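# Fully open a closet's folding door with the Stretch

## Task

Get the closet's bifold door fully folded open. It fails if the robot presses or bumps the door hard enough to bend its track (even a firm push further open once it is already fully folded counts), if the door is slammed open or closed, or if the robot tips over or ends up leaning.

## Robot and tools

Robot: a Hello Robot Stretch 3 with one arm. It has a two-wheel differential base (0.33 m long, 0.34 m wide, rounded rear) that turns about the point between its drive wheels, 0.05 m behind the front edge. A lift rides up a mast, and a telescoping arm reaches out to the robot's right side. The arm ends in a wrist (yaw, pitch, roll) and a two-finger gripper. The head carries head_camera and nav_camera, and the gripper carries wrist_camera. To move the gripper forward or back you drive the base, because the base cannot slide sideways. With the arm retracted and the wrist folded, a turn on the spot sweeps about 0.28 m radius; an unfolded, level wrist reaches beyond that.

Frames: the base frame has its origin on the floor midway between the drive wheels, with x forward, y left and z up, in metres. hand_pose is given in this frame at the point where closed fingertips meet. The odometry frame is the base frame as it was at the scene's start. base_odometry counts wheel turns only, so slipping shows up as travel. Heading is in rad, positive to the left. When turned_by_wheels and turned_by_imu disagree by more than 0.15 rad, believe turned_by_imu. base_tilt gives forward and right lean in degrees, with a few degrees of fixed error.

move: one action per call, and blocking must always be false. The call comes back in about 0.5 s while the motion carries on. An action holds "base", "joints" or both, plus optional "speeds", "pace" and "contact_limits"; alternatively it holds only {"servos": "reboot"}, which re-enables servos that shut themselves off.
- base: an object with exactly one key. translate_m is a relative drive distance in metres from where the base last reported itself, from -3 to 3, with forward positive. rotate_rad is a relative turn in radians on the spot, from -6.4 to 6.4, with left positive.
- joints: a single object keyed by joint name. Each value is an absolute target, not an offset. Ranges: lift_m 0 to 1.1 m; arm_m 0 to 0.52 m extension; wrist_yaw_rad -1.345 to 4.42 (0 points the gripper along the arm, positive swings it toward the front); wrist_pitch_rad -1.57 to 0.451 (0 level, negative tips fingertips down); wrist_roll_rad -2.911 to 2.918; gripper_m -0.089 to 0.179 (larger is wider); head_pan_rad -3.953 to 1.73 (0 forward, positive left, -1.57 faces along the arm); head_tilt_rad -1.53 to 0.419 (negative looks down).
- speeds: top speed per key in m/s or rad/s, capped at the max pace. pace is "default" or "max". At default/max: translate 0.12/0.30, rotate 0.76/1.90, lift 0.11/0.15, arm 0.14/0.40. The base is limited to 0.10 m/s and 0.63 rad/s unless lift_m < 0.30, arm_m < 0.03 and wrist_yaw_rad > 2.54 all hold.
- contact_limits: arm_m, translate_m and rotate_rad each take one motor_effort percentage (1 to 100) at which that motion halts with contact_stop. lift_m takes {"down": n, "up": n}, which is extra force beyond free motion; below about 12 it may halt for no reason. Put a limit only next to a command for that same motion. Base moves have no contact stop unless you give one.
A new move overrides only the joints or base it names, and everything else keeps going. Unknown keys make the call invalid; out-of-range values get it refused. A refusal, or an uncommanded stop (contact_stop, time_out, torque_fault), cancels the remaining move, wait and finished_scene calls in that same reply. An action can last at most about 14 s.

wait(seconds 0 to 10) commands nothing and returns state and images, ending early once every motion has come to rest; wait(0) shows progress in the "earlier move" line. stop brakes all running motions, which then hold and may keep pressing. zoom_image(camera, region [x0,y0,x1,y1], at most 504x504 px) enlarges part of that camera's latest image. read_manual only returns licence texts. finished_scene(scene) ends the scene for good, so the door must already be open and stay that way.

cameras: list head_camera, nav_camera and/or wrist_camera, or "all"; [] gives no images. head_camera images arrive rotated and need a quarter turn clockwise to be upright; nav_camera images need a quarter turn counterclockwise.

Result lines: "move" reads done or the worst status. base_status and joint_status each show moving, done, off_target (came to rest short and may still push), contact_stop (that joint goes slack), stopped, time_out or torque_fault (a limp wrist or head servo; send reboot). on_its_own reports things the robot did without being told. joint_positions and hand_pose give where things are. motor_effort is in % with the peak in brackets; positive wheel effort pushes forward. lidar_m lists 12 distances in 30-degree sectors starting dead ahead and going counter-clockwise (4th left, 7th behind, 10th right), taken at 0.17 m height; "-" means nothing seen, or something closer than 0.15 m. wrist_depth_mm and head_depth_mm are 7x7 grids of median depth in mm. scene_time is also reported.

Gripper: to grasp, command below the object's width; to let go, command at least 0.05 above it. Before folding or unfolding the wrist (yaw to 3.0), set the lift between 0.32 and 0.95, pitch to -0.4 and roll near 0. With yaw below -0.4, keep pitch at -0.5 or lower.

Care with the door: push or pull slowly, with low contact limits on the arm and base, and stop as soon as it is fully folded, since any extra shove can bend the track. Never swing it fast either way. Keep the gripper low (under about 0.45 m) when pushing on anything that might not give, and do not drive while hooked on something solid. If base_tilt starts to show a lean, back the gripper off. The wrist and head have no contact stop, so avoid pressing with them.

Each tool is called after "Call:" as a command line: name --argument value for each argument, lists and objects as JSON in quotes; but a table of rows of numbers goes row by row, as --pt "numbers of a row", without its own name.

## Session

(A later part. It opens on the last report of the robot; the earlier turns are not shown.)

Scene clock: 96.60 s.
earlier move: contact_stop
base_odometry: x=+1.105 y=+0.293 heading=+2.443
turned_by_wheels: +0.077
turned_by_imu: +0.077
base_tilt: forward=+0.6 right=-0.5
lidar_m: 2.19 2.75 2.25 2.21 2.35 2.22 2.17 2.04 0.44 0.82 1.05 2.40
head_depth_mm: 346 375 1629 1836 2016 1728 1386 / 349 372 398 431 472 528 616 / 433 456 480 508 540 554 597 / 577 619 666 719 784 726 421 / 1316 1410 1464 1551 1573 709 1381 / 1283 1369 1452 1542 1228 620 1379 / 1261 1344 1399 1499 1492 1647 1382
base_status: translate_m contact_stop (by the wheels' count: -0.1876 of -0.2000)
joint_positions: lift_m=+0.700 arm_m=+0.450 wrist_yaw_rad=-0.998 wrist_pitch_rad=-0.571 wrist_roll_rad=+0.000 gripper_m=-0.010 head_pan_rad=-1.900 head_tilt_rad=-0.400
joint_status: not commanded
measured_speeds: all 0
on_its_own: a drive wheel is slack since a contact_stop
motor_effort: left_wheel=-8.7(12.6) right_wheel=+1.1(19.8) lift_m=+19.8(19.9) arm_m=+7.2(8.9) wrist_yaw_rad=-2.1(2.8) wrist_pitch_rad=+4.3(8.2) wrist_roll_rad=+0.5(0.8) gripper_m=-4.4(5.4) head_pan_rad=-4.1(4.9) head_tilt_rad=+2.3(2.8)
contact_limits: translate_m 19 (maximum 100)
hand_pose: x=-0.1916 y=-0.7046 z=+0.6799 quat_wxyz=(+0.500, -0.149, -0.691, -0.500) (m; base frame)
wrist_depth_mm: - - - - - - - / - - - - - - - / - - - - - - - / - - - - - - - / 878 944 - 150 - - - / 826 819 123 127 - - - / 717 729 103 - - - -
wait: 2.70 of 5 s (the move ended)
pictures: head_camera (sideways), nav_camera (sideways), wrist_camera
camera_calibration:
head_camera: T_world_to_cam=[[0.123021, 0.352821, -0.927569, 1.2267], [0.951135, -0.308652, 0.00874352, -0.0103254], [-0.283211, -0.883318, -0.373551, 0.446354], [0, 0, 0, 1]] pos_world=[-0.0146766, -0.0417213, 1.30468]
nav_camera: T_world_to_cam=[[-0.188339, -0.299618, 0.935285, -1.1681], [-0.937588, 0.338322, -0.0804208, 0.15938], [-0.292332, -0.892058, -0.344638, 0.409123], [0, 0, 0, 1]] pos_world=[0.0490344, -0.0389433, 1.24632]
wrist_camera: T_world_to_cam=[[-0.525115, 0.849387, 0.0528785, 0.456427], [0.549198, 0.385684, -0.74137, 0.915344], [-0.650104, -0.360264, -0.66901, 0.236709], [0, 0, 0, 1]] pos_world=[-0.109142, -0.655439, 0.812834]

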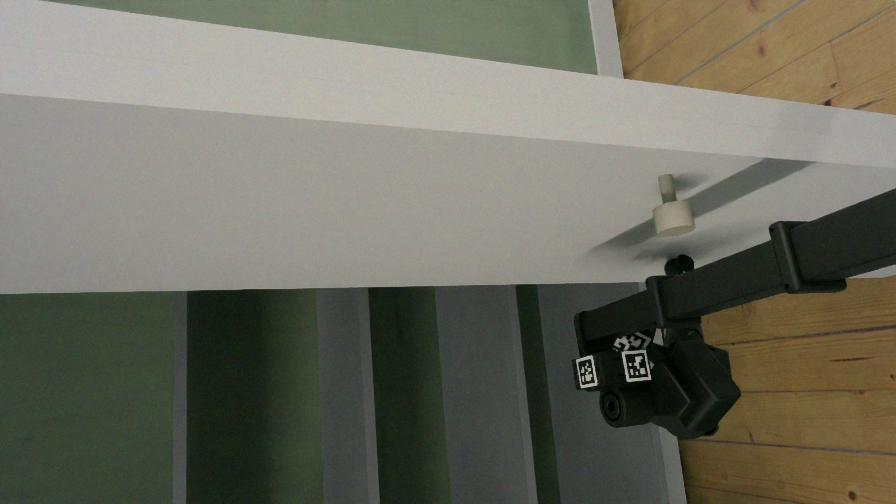

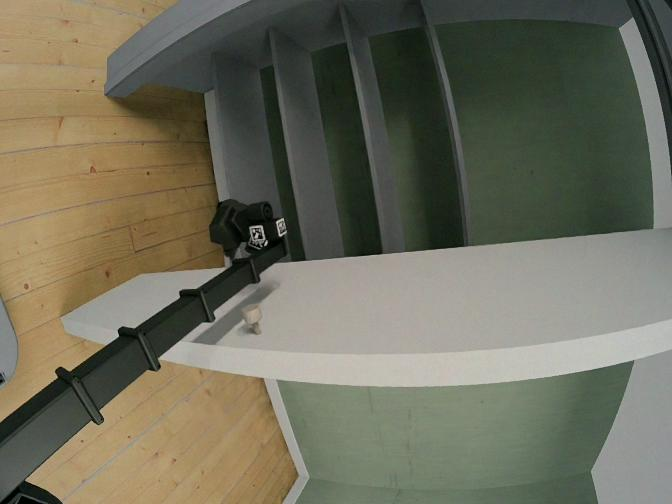

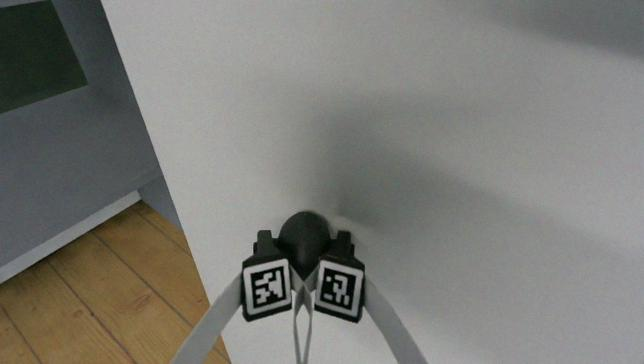

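Call:
move --base '{"rotate_rad":-0.077}' --speeds '{"rotate_rad":0.04}' --contact_limits '{"rotate_rad":22}' --blocking false --cameras '[]'

Call:
wait --seconds 4

"speeds": rotate_rad = 0.04 is out of range 0.05 to 1.902
Scene clock: 97.73 s.
base_odometry: x=+1.105 y=+0.293 heading=+2.443
turned_by_wheels: +0.000
turned_by_imu: +0.000
base_tilt: forward=+0.6 right=-0.5
lidar_m: 2.18 2.73 2.25 2.20 2.35 2.22 2.17 2.04 0.44 0.82 1.06 2.40
head_depth_mm: 346 375 1621 1813 2012 1737 1385 / 349 371 399 430 471 528 616 / 433 455 480 508 541 554 597 / 578 621 666 722 785 729 421 / 1311 1406 1457 1551 1579 711 1380 / 1287 1374 1444 1535 1227 621 1384 / 1258 1339 1392 1500 1513 1647 1373
base_status: translate_m contact_stop (by the wheels' count: -0.1876 of -0.2000)
joint_positions: lift_m=+0.700 arm_m=+0.450 wrist_yaw_rad=-0.998 wrist_pitch_rad=-0.571 wrist_roll_rad=+0.000 gripper_m=-0.010 head_pan_rad=-1.900 head_tilt_rad=-0.400
joint_status: not commanded
measured_speeds: all 0
on_its_own: a drive wheel is slack since a contact_stop
motor_effort: left_wheel=-8.7(12.6) right_wheel=+0.4(19.8) lift_m=+19.8(19.9) arm_m=+6.0(8.9) wrist_yaw_rad=-2.1(2.8) wrist_pitch_rad=+4.3(8.2) wrist_roll_rad=+0.2(0.8) gripper_m=-4.5(5.4) head_pan_rad=-4.5(4.9) head_tilt_rad=+2.7(2.8)
contact_limits: translate_m 19 (maximum 100)
hand_pose: x=-0.1916 y=-0.7046 z=+0.6799 quat_wxyz=(+0.500, -0.149, -0.691, -0.500) (m; base frame)
wrist_depth_mm: - - - - - - - / - - - - - - - / - - - - - - - / - - - - - - - / 901 948 - 150 - - - / 821 851 123 128 - - - / 737 734 103 - - - -
pictures: none

not run: a call was refused earlier in this reply.

Call:
move --base '{"rotate_rad":-0.077}' --speeds '{"rotate_rad":0.05}' --contact_limits '{"rotate_rad":22}' --blocking false --cameras '[]'

Call:
wait --seconds 4

Scene clock: 98.50 s.
move: moving
base_odometry: x=+1.104 y=+0.294 heading=+2.435
turned_by_wheels: -0.008
turned_by_imu: -0.008
base_tilt: forward=-0.2 right=-2.5
lidar_m: 2.18 2.73 2.26 2.21 2.34 2.22 2.18 2.06 0.44 0.80 1.05 2.38
head_depth_mm: 347 377 1626 1828 2017 1718 1380 / 351 373 400 433 473 530 619 / 434 456 482 508 542 557 600 / 571 612 656 710 777 726 420 / 1297 1421 1463 1549 1578 711 1382 / 1280 1376 1451 1548 1222 619 1370 / 1261 1343 1397 1504 1500 1669 1375
base_status: rotate_rad moving
joint_positions: lift_m=+0.700 arm_m=+0.450 wrist_yaw_rad=-0.994 wrist_pitch_rad=-0.580 wrist_roll_rad=+0.000 gripper_m=-0.010 head_pan_rad=-1.900 head_tilt_rad=-0.400
joint_status: not commanded
measured_speeds: translate_m=+0.008 rotate_rad=+0.003 lift_m=+0.000 arm_m=+0.000 wrist_yaw_rad=-0.040 wrist_pitch_rad=+0.048 wrist_roll_rad=+0.000 head_pan_rad=+0.000 head_tilt_rad=+0.000
motor_effort: left_wheel=+6.2(17.8) right_wheel=-1.9(24.0) lift_m=+19.7(20.0) arm_m=+6.5(6.5) wrist_yaw_rad=-4.0(10.8) wrist_pitch_rad=+5.4(7.8) wrist_roll_rad=+0.6(0.6) gripper_m=-5.0(5.0) head_pan_rad=-4.0(4.4) head_tilt_rad=+2.1(2.6)
contact_limits: rotate_rad 22 (maximum 100)
hand_pose: x=-0.1900 y=-0.7045 z=+0.6781 quat_wxyz=(+0.499, -0.145, -0.692, -0.501) (m; base frame)
wrist_depth_mm: - - - - - - - / - - - - - - - / - - - - - - - / - - - - - - - / 897 931 - 148 - - - / 838 832 123 128 - - - / 745 739 94 - - - -
pictures: none
No camera images: "cameras" was empty.

Scene clock: 99.90 s.
earlier move: contact_stop
base_odometry: x=+1.098 y=+0.299 heading=+2.426
turned_by_wheels: -0.009
turned_by_imu: -0.009
base_tilt: forward=+0.6 right=-0.5
lidar_m: 2.17 2.71 2.25 2.21 2.33 2.23 2.19 2.08 0.45 0.81 1.05 2.35
head_depth_mm: 350 380 422 1850 2031 1714 1373 / 355 378 404 437 478 535 618 / 438 463 489 519 551 568 610 / 575 616 661 716 782 734 420 / 1306 1415 1470 1548 1571 711 1374 / 1286 1377 1448 1536 1221 620 1379 / 1250 1337 1393 1509 1509 1667 1380
base_status: rotate_rad contact_stop (by the wheels' count: -0.017 of -0.077)
joint_positions: lift_m=+0.700 arm_m=+0.450 wrist_yaw_rad=-0.995 wrist_pitch_rad=-0.575 wrist_roll_rad=+0.000 gripper_m=-0.010 head_pan_rad=-1.900 head_tilt_rad=-0.400
joint_status: not commanded
measured_speeds: all 0
on_its_own: a drive wheel is slack since a contact_stop
motor_effort: left_wheel=+5.2(17.8) right_wheel=+1.0(24.0) lift_m=+20.0(20.2) arm_m=+8.8(9.1) wrist_yaw_rad=-4.0(10.8) wrist_pitch_rad=+5.0(7.8) wrist_roll_rad=+0.3(0.7) gripper_m=-4.7(5.2) head_pan_rad=-3.7(4.4) head_tilt_rad=+1.8(3.1)
contact_limits: rotate_rad 22 (maximum 100)
hand_pose: x=-0.1908 y=-0.7048 z=+0.6791 quat_wxyz=(+0.500, -0.147, -0.691, -0.500) (m; base frame)
wrist_depth_mm: - - - - - - - / - - - - - - - / - - - - - - - / - - - - - - - / 896 931 - 147 - - - / 810 854 123 128 - - - / 741 751 104 - - - -
wait: 1.40 of 4 s (the move ended)
pictures: head_camera (sideways), nav_camera (sideways), wrist_camera
camera_calibration:
head_camera: T_world_to_cam=[[0.123021, 0.352821, -0.927569, 1.2267], [0.951135, -0.308652, 0.00874352, -0.0103254], [-0.283211, -0.883318, -0.373551, 0.446354], [0, 0, 0, 1]] pos_world=[-0.0146766, -0.0417213, 1.30468]
nav_camera: T_world_to_cam=[[-0.188367, -0.299608, 0.935282, -1.16809], [-0.937582, 0.338331, -0.080449, 0.159415], [-0.292332, -0.892058, -0.344638, 0.409124], [0, 0, 0, 1]] pos_world=[0.0490344, -0.0389433, 1.24632]
wrist_camera: T_world_to_cam=[[-0.527933, 0.847629, 0.0530236, 0.455154], [0.550304, 0.388966, -0.738831, 0.915131], [-0.646879, -0.360874, -0.671801, 0.238667], [0, 0, 0, 1]] pos_world=[-0.108921, -0.655628, 0.81233]

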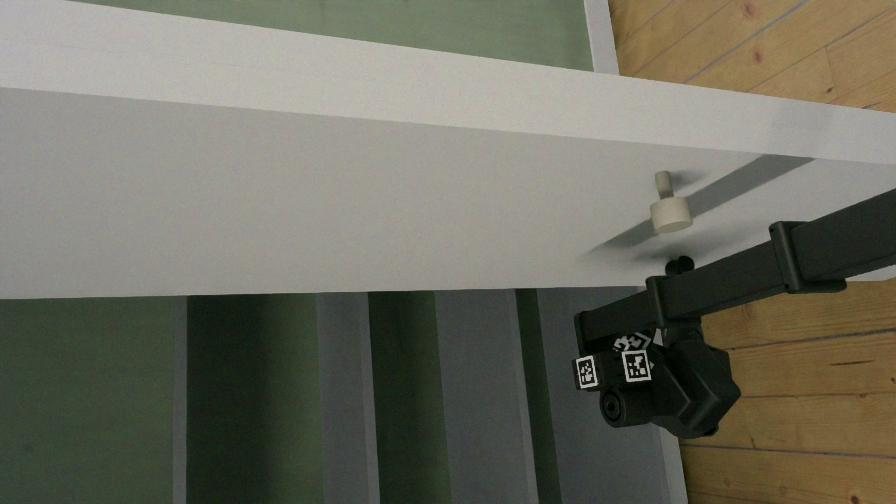

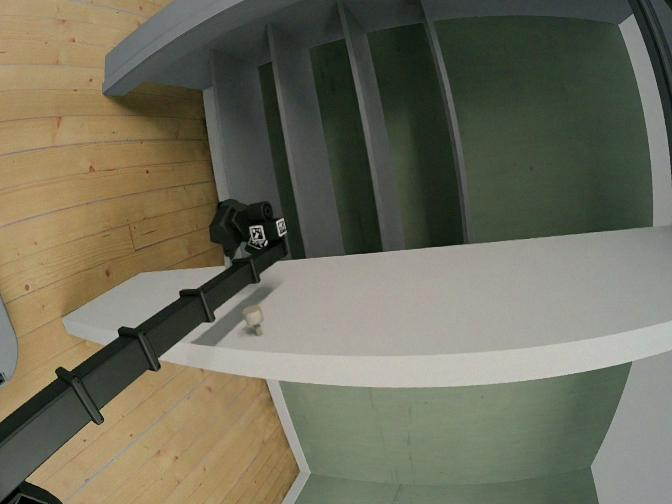

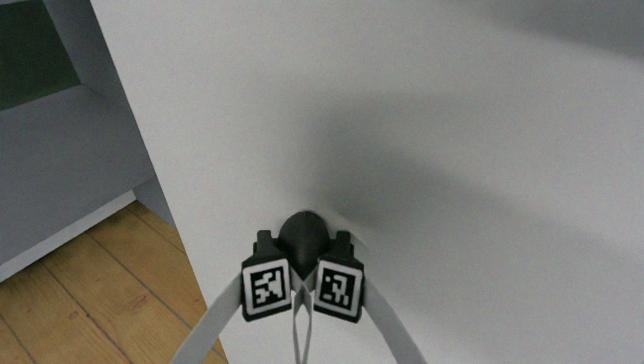

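Call:
move --base '{"translate_m":-0.03}' --speeds '{"translate_m":0.02}' --contact_limits '{"translate_m":23}' --blocking false --cameras '[]'

Call:
wait --seconds 4

Scene clock: 100.93 s.
move: moving
base_odometry: x=+1.104 y=+0.294 heading=+2.432
turned_by_wheels: +0.006
turned_by_imu: +0.006
base_tilt: forward=+1.5 right=-1.8
lidar_m: 2.18 2.73 2.25 2.21 2.34 2.22 2.18 2.06 0.44 0.80 1.05 2.37
head_depth_mm: 349 381 1661 1842 2000 1724 1386 / 350 373 402 433 476 532 1270 / 427 450 474 502 534 551 599 / 559 598 643 696 759 703 419 / 1301 1387 1463 1549 1572 713 1383 / 1283 1376 1436 1540 1233 618 1385 / 1259 1341 1396 1493 1496 1587 1377
base_status: translate_m moving
joint_positions: lift_m=+0.700 arm_m=+0.450 wrist_yaw_rad=-0.991 wrist_pitch_rad=-0.588 wrist_roll_rad=+0.000 gripper_m=-0.010 head_pan_rad=-1.900 head_tilt_rad=-0.400
joint_status: not commanded
measured_speeds: translate_m=+0.000 rotate_rad=+0.119 lift_m=+0.000 arm_m=+0.000 wrist_yaw_rad=+0.000 wrist_pitch_rad=+0.024 wrist_roll_rad=+0.000 head_pan_rad=+0.000 head_tilt_rad=+0.000
motor_effort: left_wheel=+1.6(4.5) right_wheel=-11.4(22.0) lift_m=+20.0(20.2) arm_m=+10.9(11.0) wrist_yaw_rad=-6.6(8.1) wrist_pitch_rad=+7.3(8.3) wrist_roll_rad=+0.1(0.5) gripper_m=-5.1(5.3) head_pan_rad=-3.8(4.6) head_tilt_rad=+2.1(2.7)
contact_limits: translate_m 23 (maximum 100)
hand_pose: x=-0.1887 y=-0.7043 z=+0.6766 quat_wxyz=(+0.498, -0.141, -0.693, -0.502) (m; base frame)
wrist_depth_mm: - - - - - - - / - - - - - - - / - - - - - - - / - - - - - - - / 898 934 - 150 - - - / 795 815 124 129 - - - / 741 742 106 - - - -
pictures: none
No camera images: "cameras" was empty.

Scene clock: 102.40 s.
earlier move: contact_stop
base_odometry: x=+1.117 y=+0.284 heading=+2.462
turned_by_wheels: +0.030
turned_by_imu: +0.031
base_tilt: forward=+0.7 right=-0.5
lidar_m: 2.20 2.78 2.25 2.21 2.37 2.20 2.16 2.00 0.44 0.83 1.06 2.45
head_depth_mm: 341 372 1614 1797 2001 1732 1384 / 343 365 393 423 464 521 607 / 426 447 472 497 528 543 590 / 576 616 664 718 782 708 420 / 1304 1398 1459 1544 1513 709 1376 / 1276 1366 1436 1537 1225 620 1384 / 1261 1349 1401 1515 1498 1664 1387
base_status: translate_m contact_stop (by the wheels' count: -0.0242 of -0.0300)
joint_positions: lift_m=+0.700 arm_m=+0.450 wrist_yaw_rad=-0.997 wrist_pitch_rad=-0.571 wrist_roll_rad=+0.000 gripper_m=-0.010 head_pan_rad=-1.900 head_tilt_rad=-0.400
joint_status: not commanded
measured_speeds: all 0
on_its_own: a drive wheel is slack since a contact_stop
motor_effort: left_wheel=-6.7(11.2) right_wheel=+1.1(22.0) lift_m=+20.1(20.4) arm_m=+0.7(11.1) wrist_yaw_rad=-2.2(8.1) wrist_pitch_rad=+4.3(8.3) wrist_roll_rad=+0.4(0.7) gripper_m=-5.2(5.3) head_pan_rad=-3.8(4.6) head_tilt_rad=+2.6(3.4)
contact_limits: translate_m 23 (maximum 100)
hand_pose: x=-0.1916 y=-0.7047 z=+0.6798 quat_wxyz=(+0.501, -0.149, -0.691, -0.500) (m; base frame)
wrist_depth_mm: - - - - - - - / - - - - - - - / - - - - - - - / - - - - - - - / 893 921 - 147 - - - / 822 824 124 128 - - - / 727 759 103 - - - -
wait: 1.47 of 4 s (the move ended)
pictures: head_camera (sideways), nav_camera (sideways), wrist_camera
camera_calibration:
head_camera: T_world_to_cam=[[0.123021, 0.352821, -0.927569, 1.2267], [0.951135, -0.308652, 0.00874352, -0.0103254], [-0.283211, -0.883318, -0.373551, 0.446354], [0, 0, 0, 1]] pos_world=[-0.0146766, -0.0417213, 1.30468]
nav_camera: T_world_to_cam=[[-0.188367, -0.299608, 0.935282, -1.16809], [-0.937582, 0.338331, -0.080449, 0.159415], [-0.292332, -0.892058, -0.344638, 0.409124], [0, 0, 0, 1]] pos_world=[0.0490344, -0.0389433, 1.24632]
wrist_camera: T_world_to_cam=[[-0.525737, 0.848999, 0.0529322, 0.456067], [0.548974, 0.386165, -0.741285, 0.915489], [-0.649791, -0.360662, -0.6691, 0.23649], [0, 0, 0, 1]] pos_world=[-0.10914, -0.655438, 0.812734]

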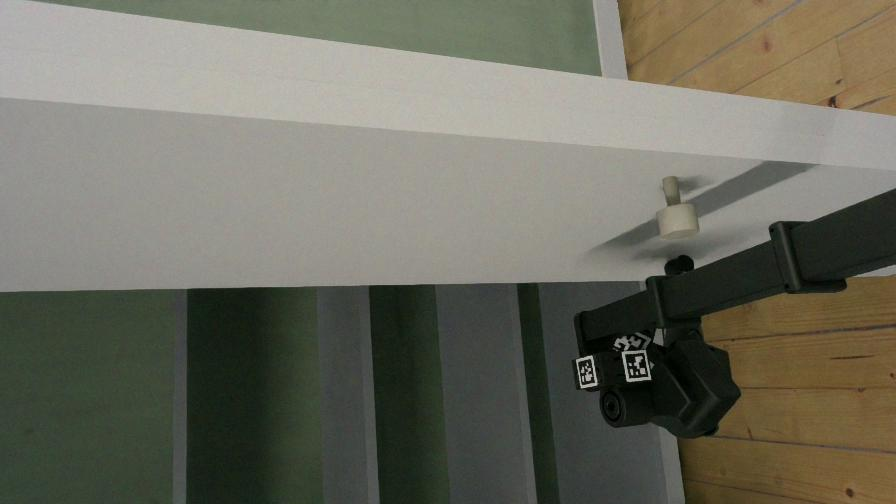

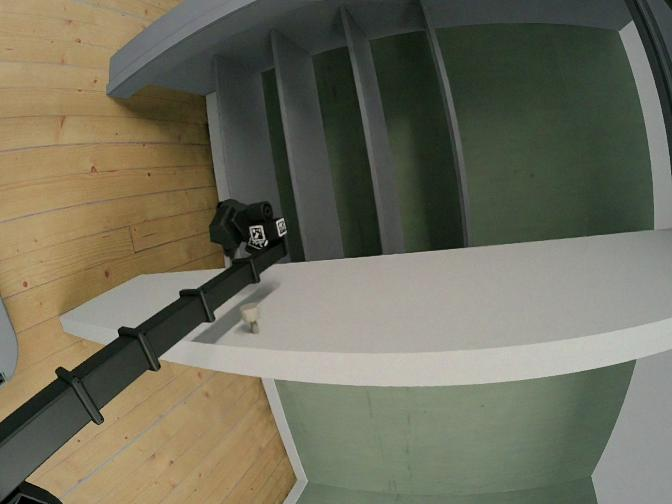

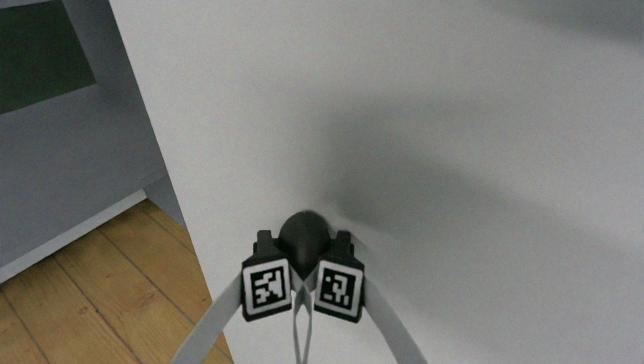

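Call:
move --base '{"translate_m":0.12}' --blocking false --cameras '[]'

Call:
wait --seconds 4

Scene clock: 104.57 s.
move: moving
base_odometry: x=+1.105 y=+0.293 heading=+2.462
turned_by_wheels: +0.000
turned_by_imu: +0.000
base_tilt: forward=+0.9 right=-0.6
lidar_m: 2.18 2.76 2.24 2.21 2.37 2.21 2.18 2.01 0.45 1.55 1.05 2.45
head_depth_mm: 342 369 404 1753 1986 1734 1376 / 363 377 402 432 469 517 591 / 457 480 506 536 566 575 619 / 618 662 711 771 841 771 420 / 1303 1398 1463 1540 1506 713 1382 / 1282 1375 1445 1544 1225 618 1376 / 1266 1340 1407 1519 1499 1664 1377
base_status: translate_m moving
joint_positions: lift_m=+0.700 arm_m=+0.450 wrist_yaw_rad=-0.997 wrist_pitch_rad=-0.571 wrist_roll_rad=+0.000 gripper_m=-0.010 head_pan_rad=-1.900 head_tilt_rad=-0.400
joint_status: not commanded
measured_speeds: translate_m=+0.059 rotate_rad=+0.000 lift_m=+0.000 arm_m=+0.000 wrist_yaw_rad=+0.000 wrist_pitch_rad=+0.000 wrist_roll_rad=+0.000 head_pan_rad=+0.000 head_tilt_rad=+0.000
motor_effort: left_wheel=+5.3(5.3) right_wheel=+9.6(10.0) lift_m=+20.0(20.5) arm_m=-12.0(12.4) wrist_yaw_rad=-2.1(2.6) wrist_pitch_rad=+4.3(4.5) wrist_roll_rad=+0.3(0.5) gripper_m=-4.3(4.9) head_pan_rad=-4.0(4.2) head_tilt_rad=+2.3(3.5)
hand_pose: x=-0.1916 y=-0.7047 z=+0.6799 quat_wxyz=(+0.501, -0.149, -0.691, -0.500) (m; base frame)
wrist_depth_mm: - - - - - - - / - - - - - - - / - - - - - - - / - - - - - - - / 898 957 - 148 - - - / 814 838 125 128 - - - / 727 742 114 - - - -
pictures: none
No camera images: "cameras" was empty.

Scene clock: 106.40 s.
earlier move: done
base_odometry: x=+1.023 y=+0.359 heading=+2.462
turned_by_wheels: +0.000
turned_by_imu: +0.000
base_tilt: forward=+0.6 right=-0.5
lidar_m: 2.08 2.65 2.23 2.20 2.35 2.32 2.28 2.02 0.51 1.56 1.00 2.47
head_depth_mm: 468 484 500 518 535 572 624 / 565 588 610 637 667 698 736 / 710 746 788 832 883 941 961 / 1346 1440 1501 1545 1568 1605 420 / 1319 1406 1478 1538 1571 712 1376 / 1295 1385 1453 1561 1241 619 1373 / 1267 1352 1412 1520 1503 1659 1379
base_status: done
joint_positions: lift_m=+0.700 arm_m=+0.450 wrist_yaw_rad=-0.997 wrist_pitch_rad=-0.571 wrist_roll_rad=+0.000 gripper_m=-0.010 head_pan_rad=-1.900 head_tilt_rad=-0.400
joint_status: not commanded
measured_speeds: all 0
motor_effort: left_wheel=+2.3(5.4) right_wheel=+2.9(10.7) lift_m=+20.4(20.6) arm_m=-10.8(12.4) wrist_yaw_rad=-2.1(3.2) wrist_pitch_rad=+4.3(4.6) wrist_roll_rad=+0.3(0.7) gripper_m=-4.7(5.1) head_pan_rad=-3.9(4.5) head_tilt_rad=+2.8(3.5)
hand_pose: x=-0.1916 y=-0.7048 z=+0.6799 quat_wxyz=(+0.501, -0.149, -0.691, -0.500) (m; base frame)
wrist_depth_mm: - - - - - - - / - - - - - - - / - - - - - - - / - - - - - - - / 921 924 975 147 - - - / 832 833 124 128 - - - / 729 741 726 126 - - -
wait: 1.83 of 4 s (the move ended)
pictures: head_camera (sideways), nav_camera (sideways), wrist_camera
camera_calibration:
head_camera: T_world_to_cam=[[0.123021, 0.352821, -0.927569, 1.2267], [0.951135, -0.308652, 0.00874352, -0.0103254], [-0.283211, -0.883318, -0.373551, 0.446354], [0, 0, 0, 1]] pos_world=[-0.0146766, -0.0417213, 1.30468]
nav_camera: T_world_to_cam=[[-0.188367, -0.299608, 0.935282, -1.16809], [-0.937582, 0.338331, -0.080449, 0.159415], [-0.292332, -0.892058, -0.344638, 0.409124], [0, 0, 0, 1]] pos_world=[0.0490344, -0.0389433, 1.24632]
wrist_camera: T_world_to_cam=[[-0.525675, 0.849039, 0.0528975, 0.456124], [0.548821, 0.385994, -0.741488, 0.915601], [-0.649971, -0.36075, -0.668878, 0.236299], [0, 0, 0, 1]] pos_world=[-0.109141, -0.655438, 0.812834]

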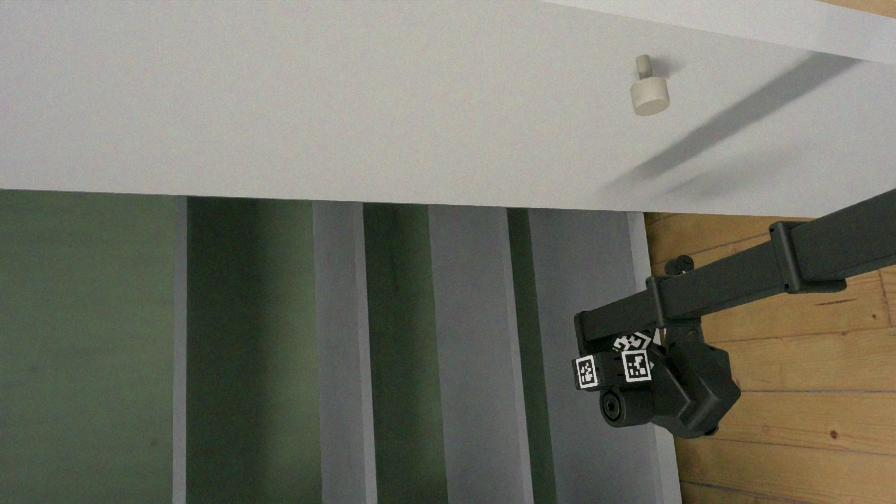

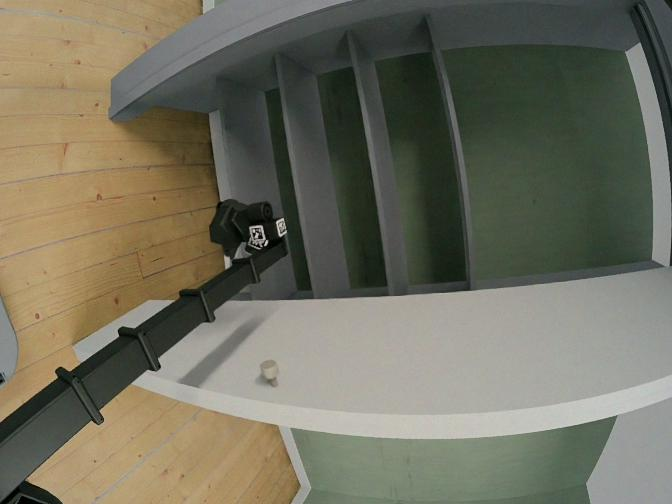

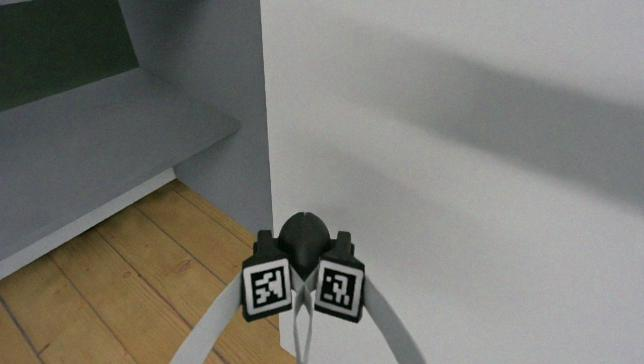

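Call:
finished_scene --scene 1

The scene is finished: the task was done.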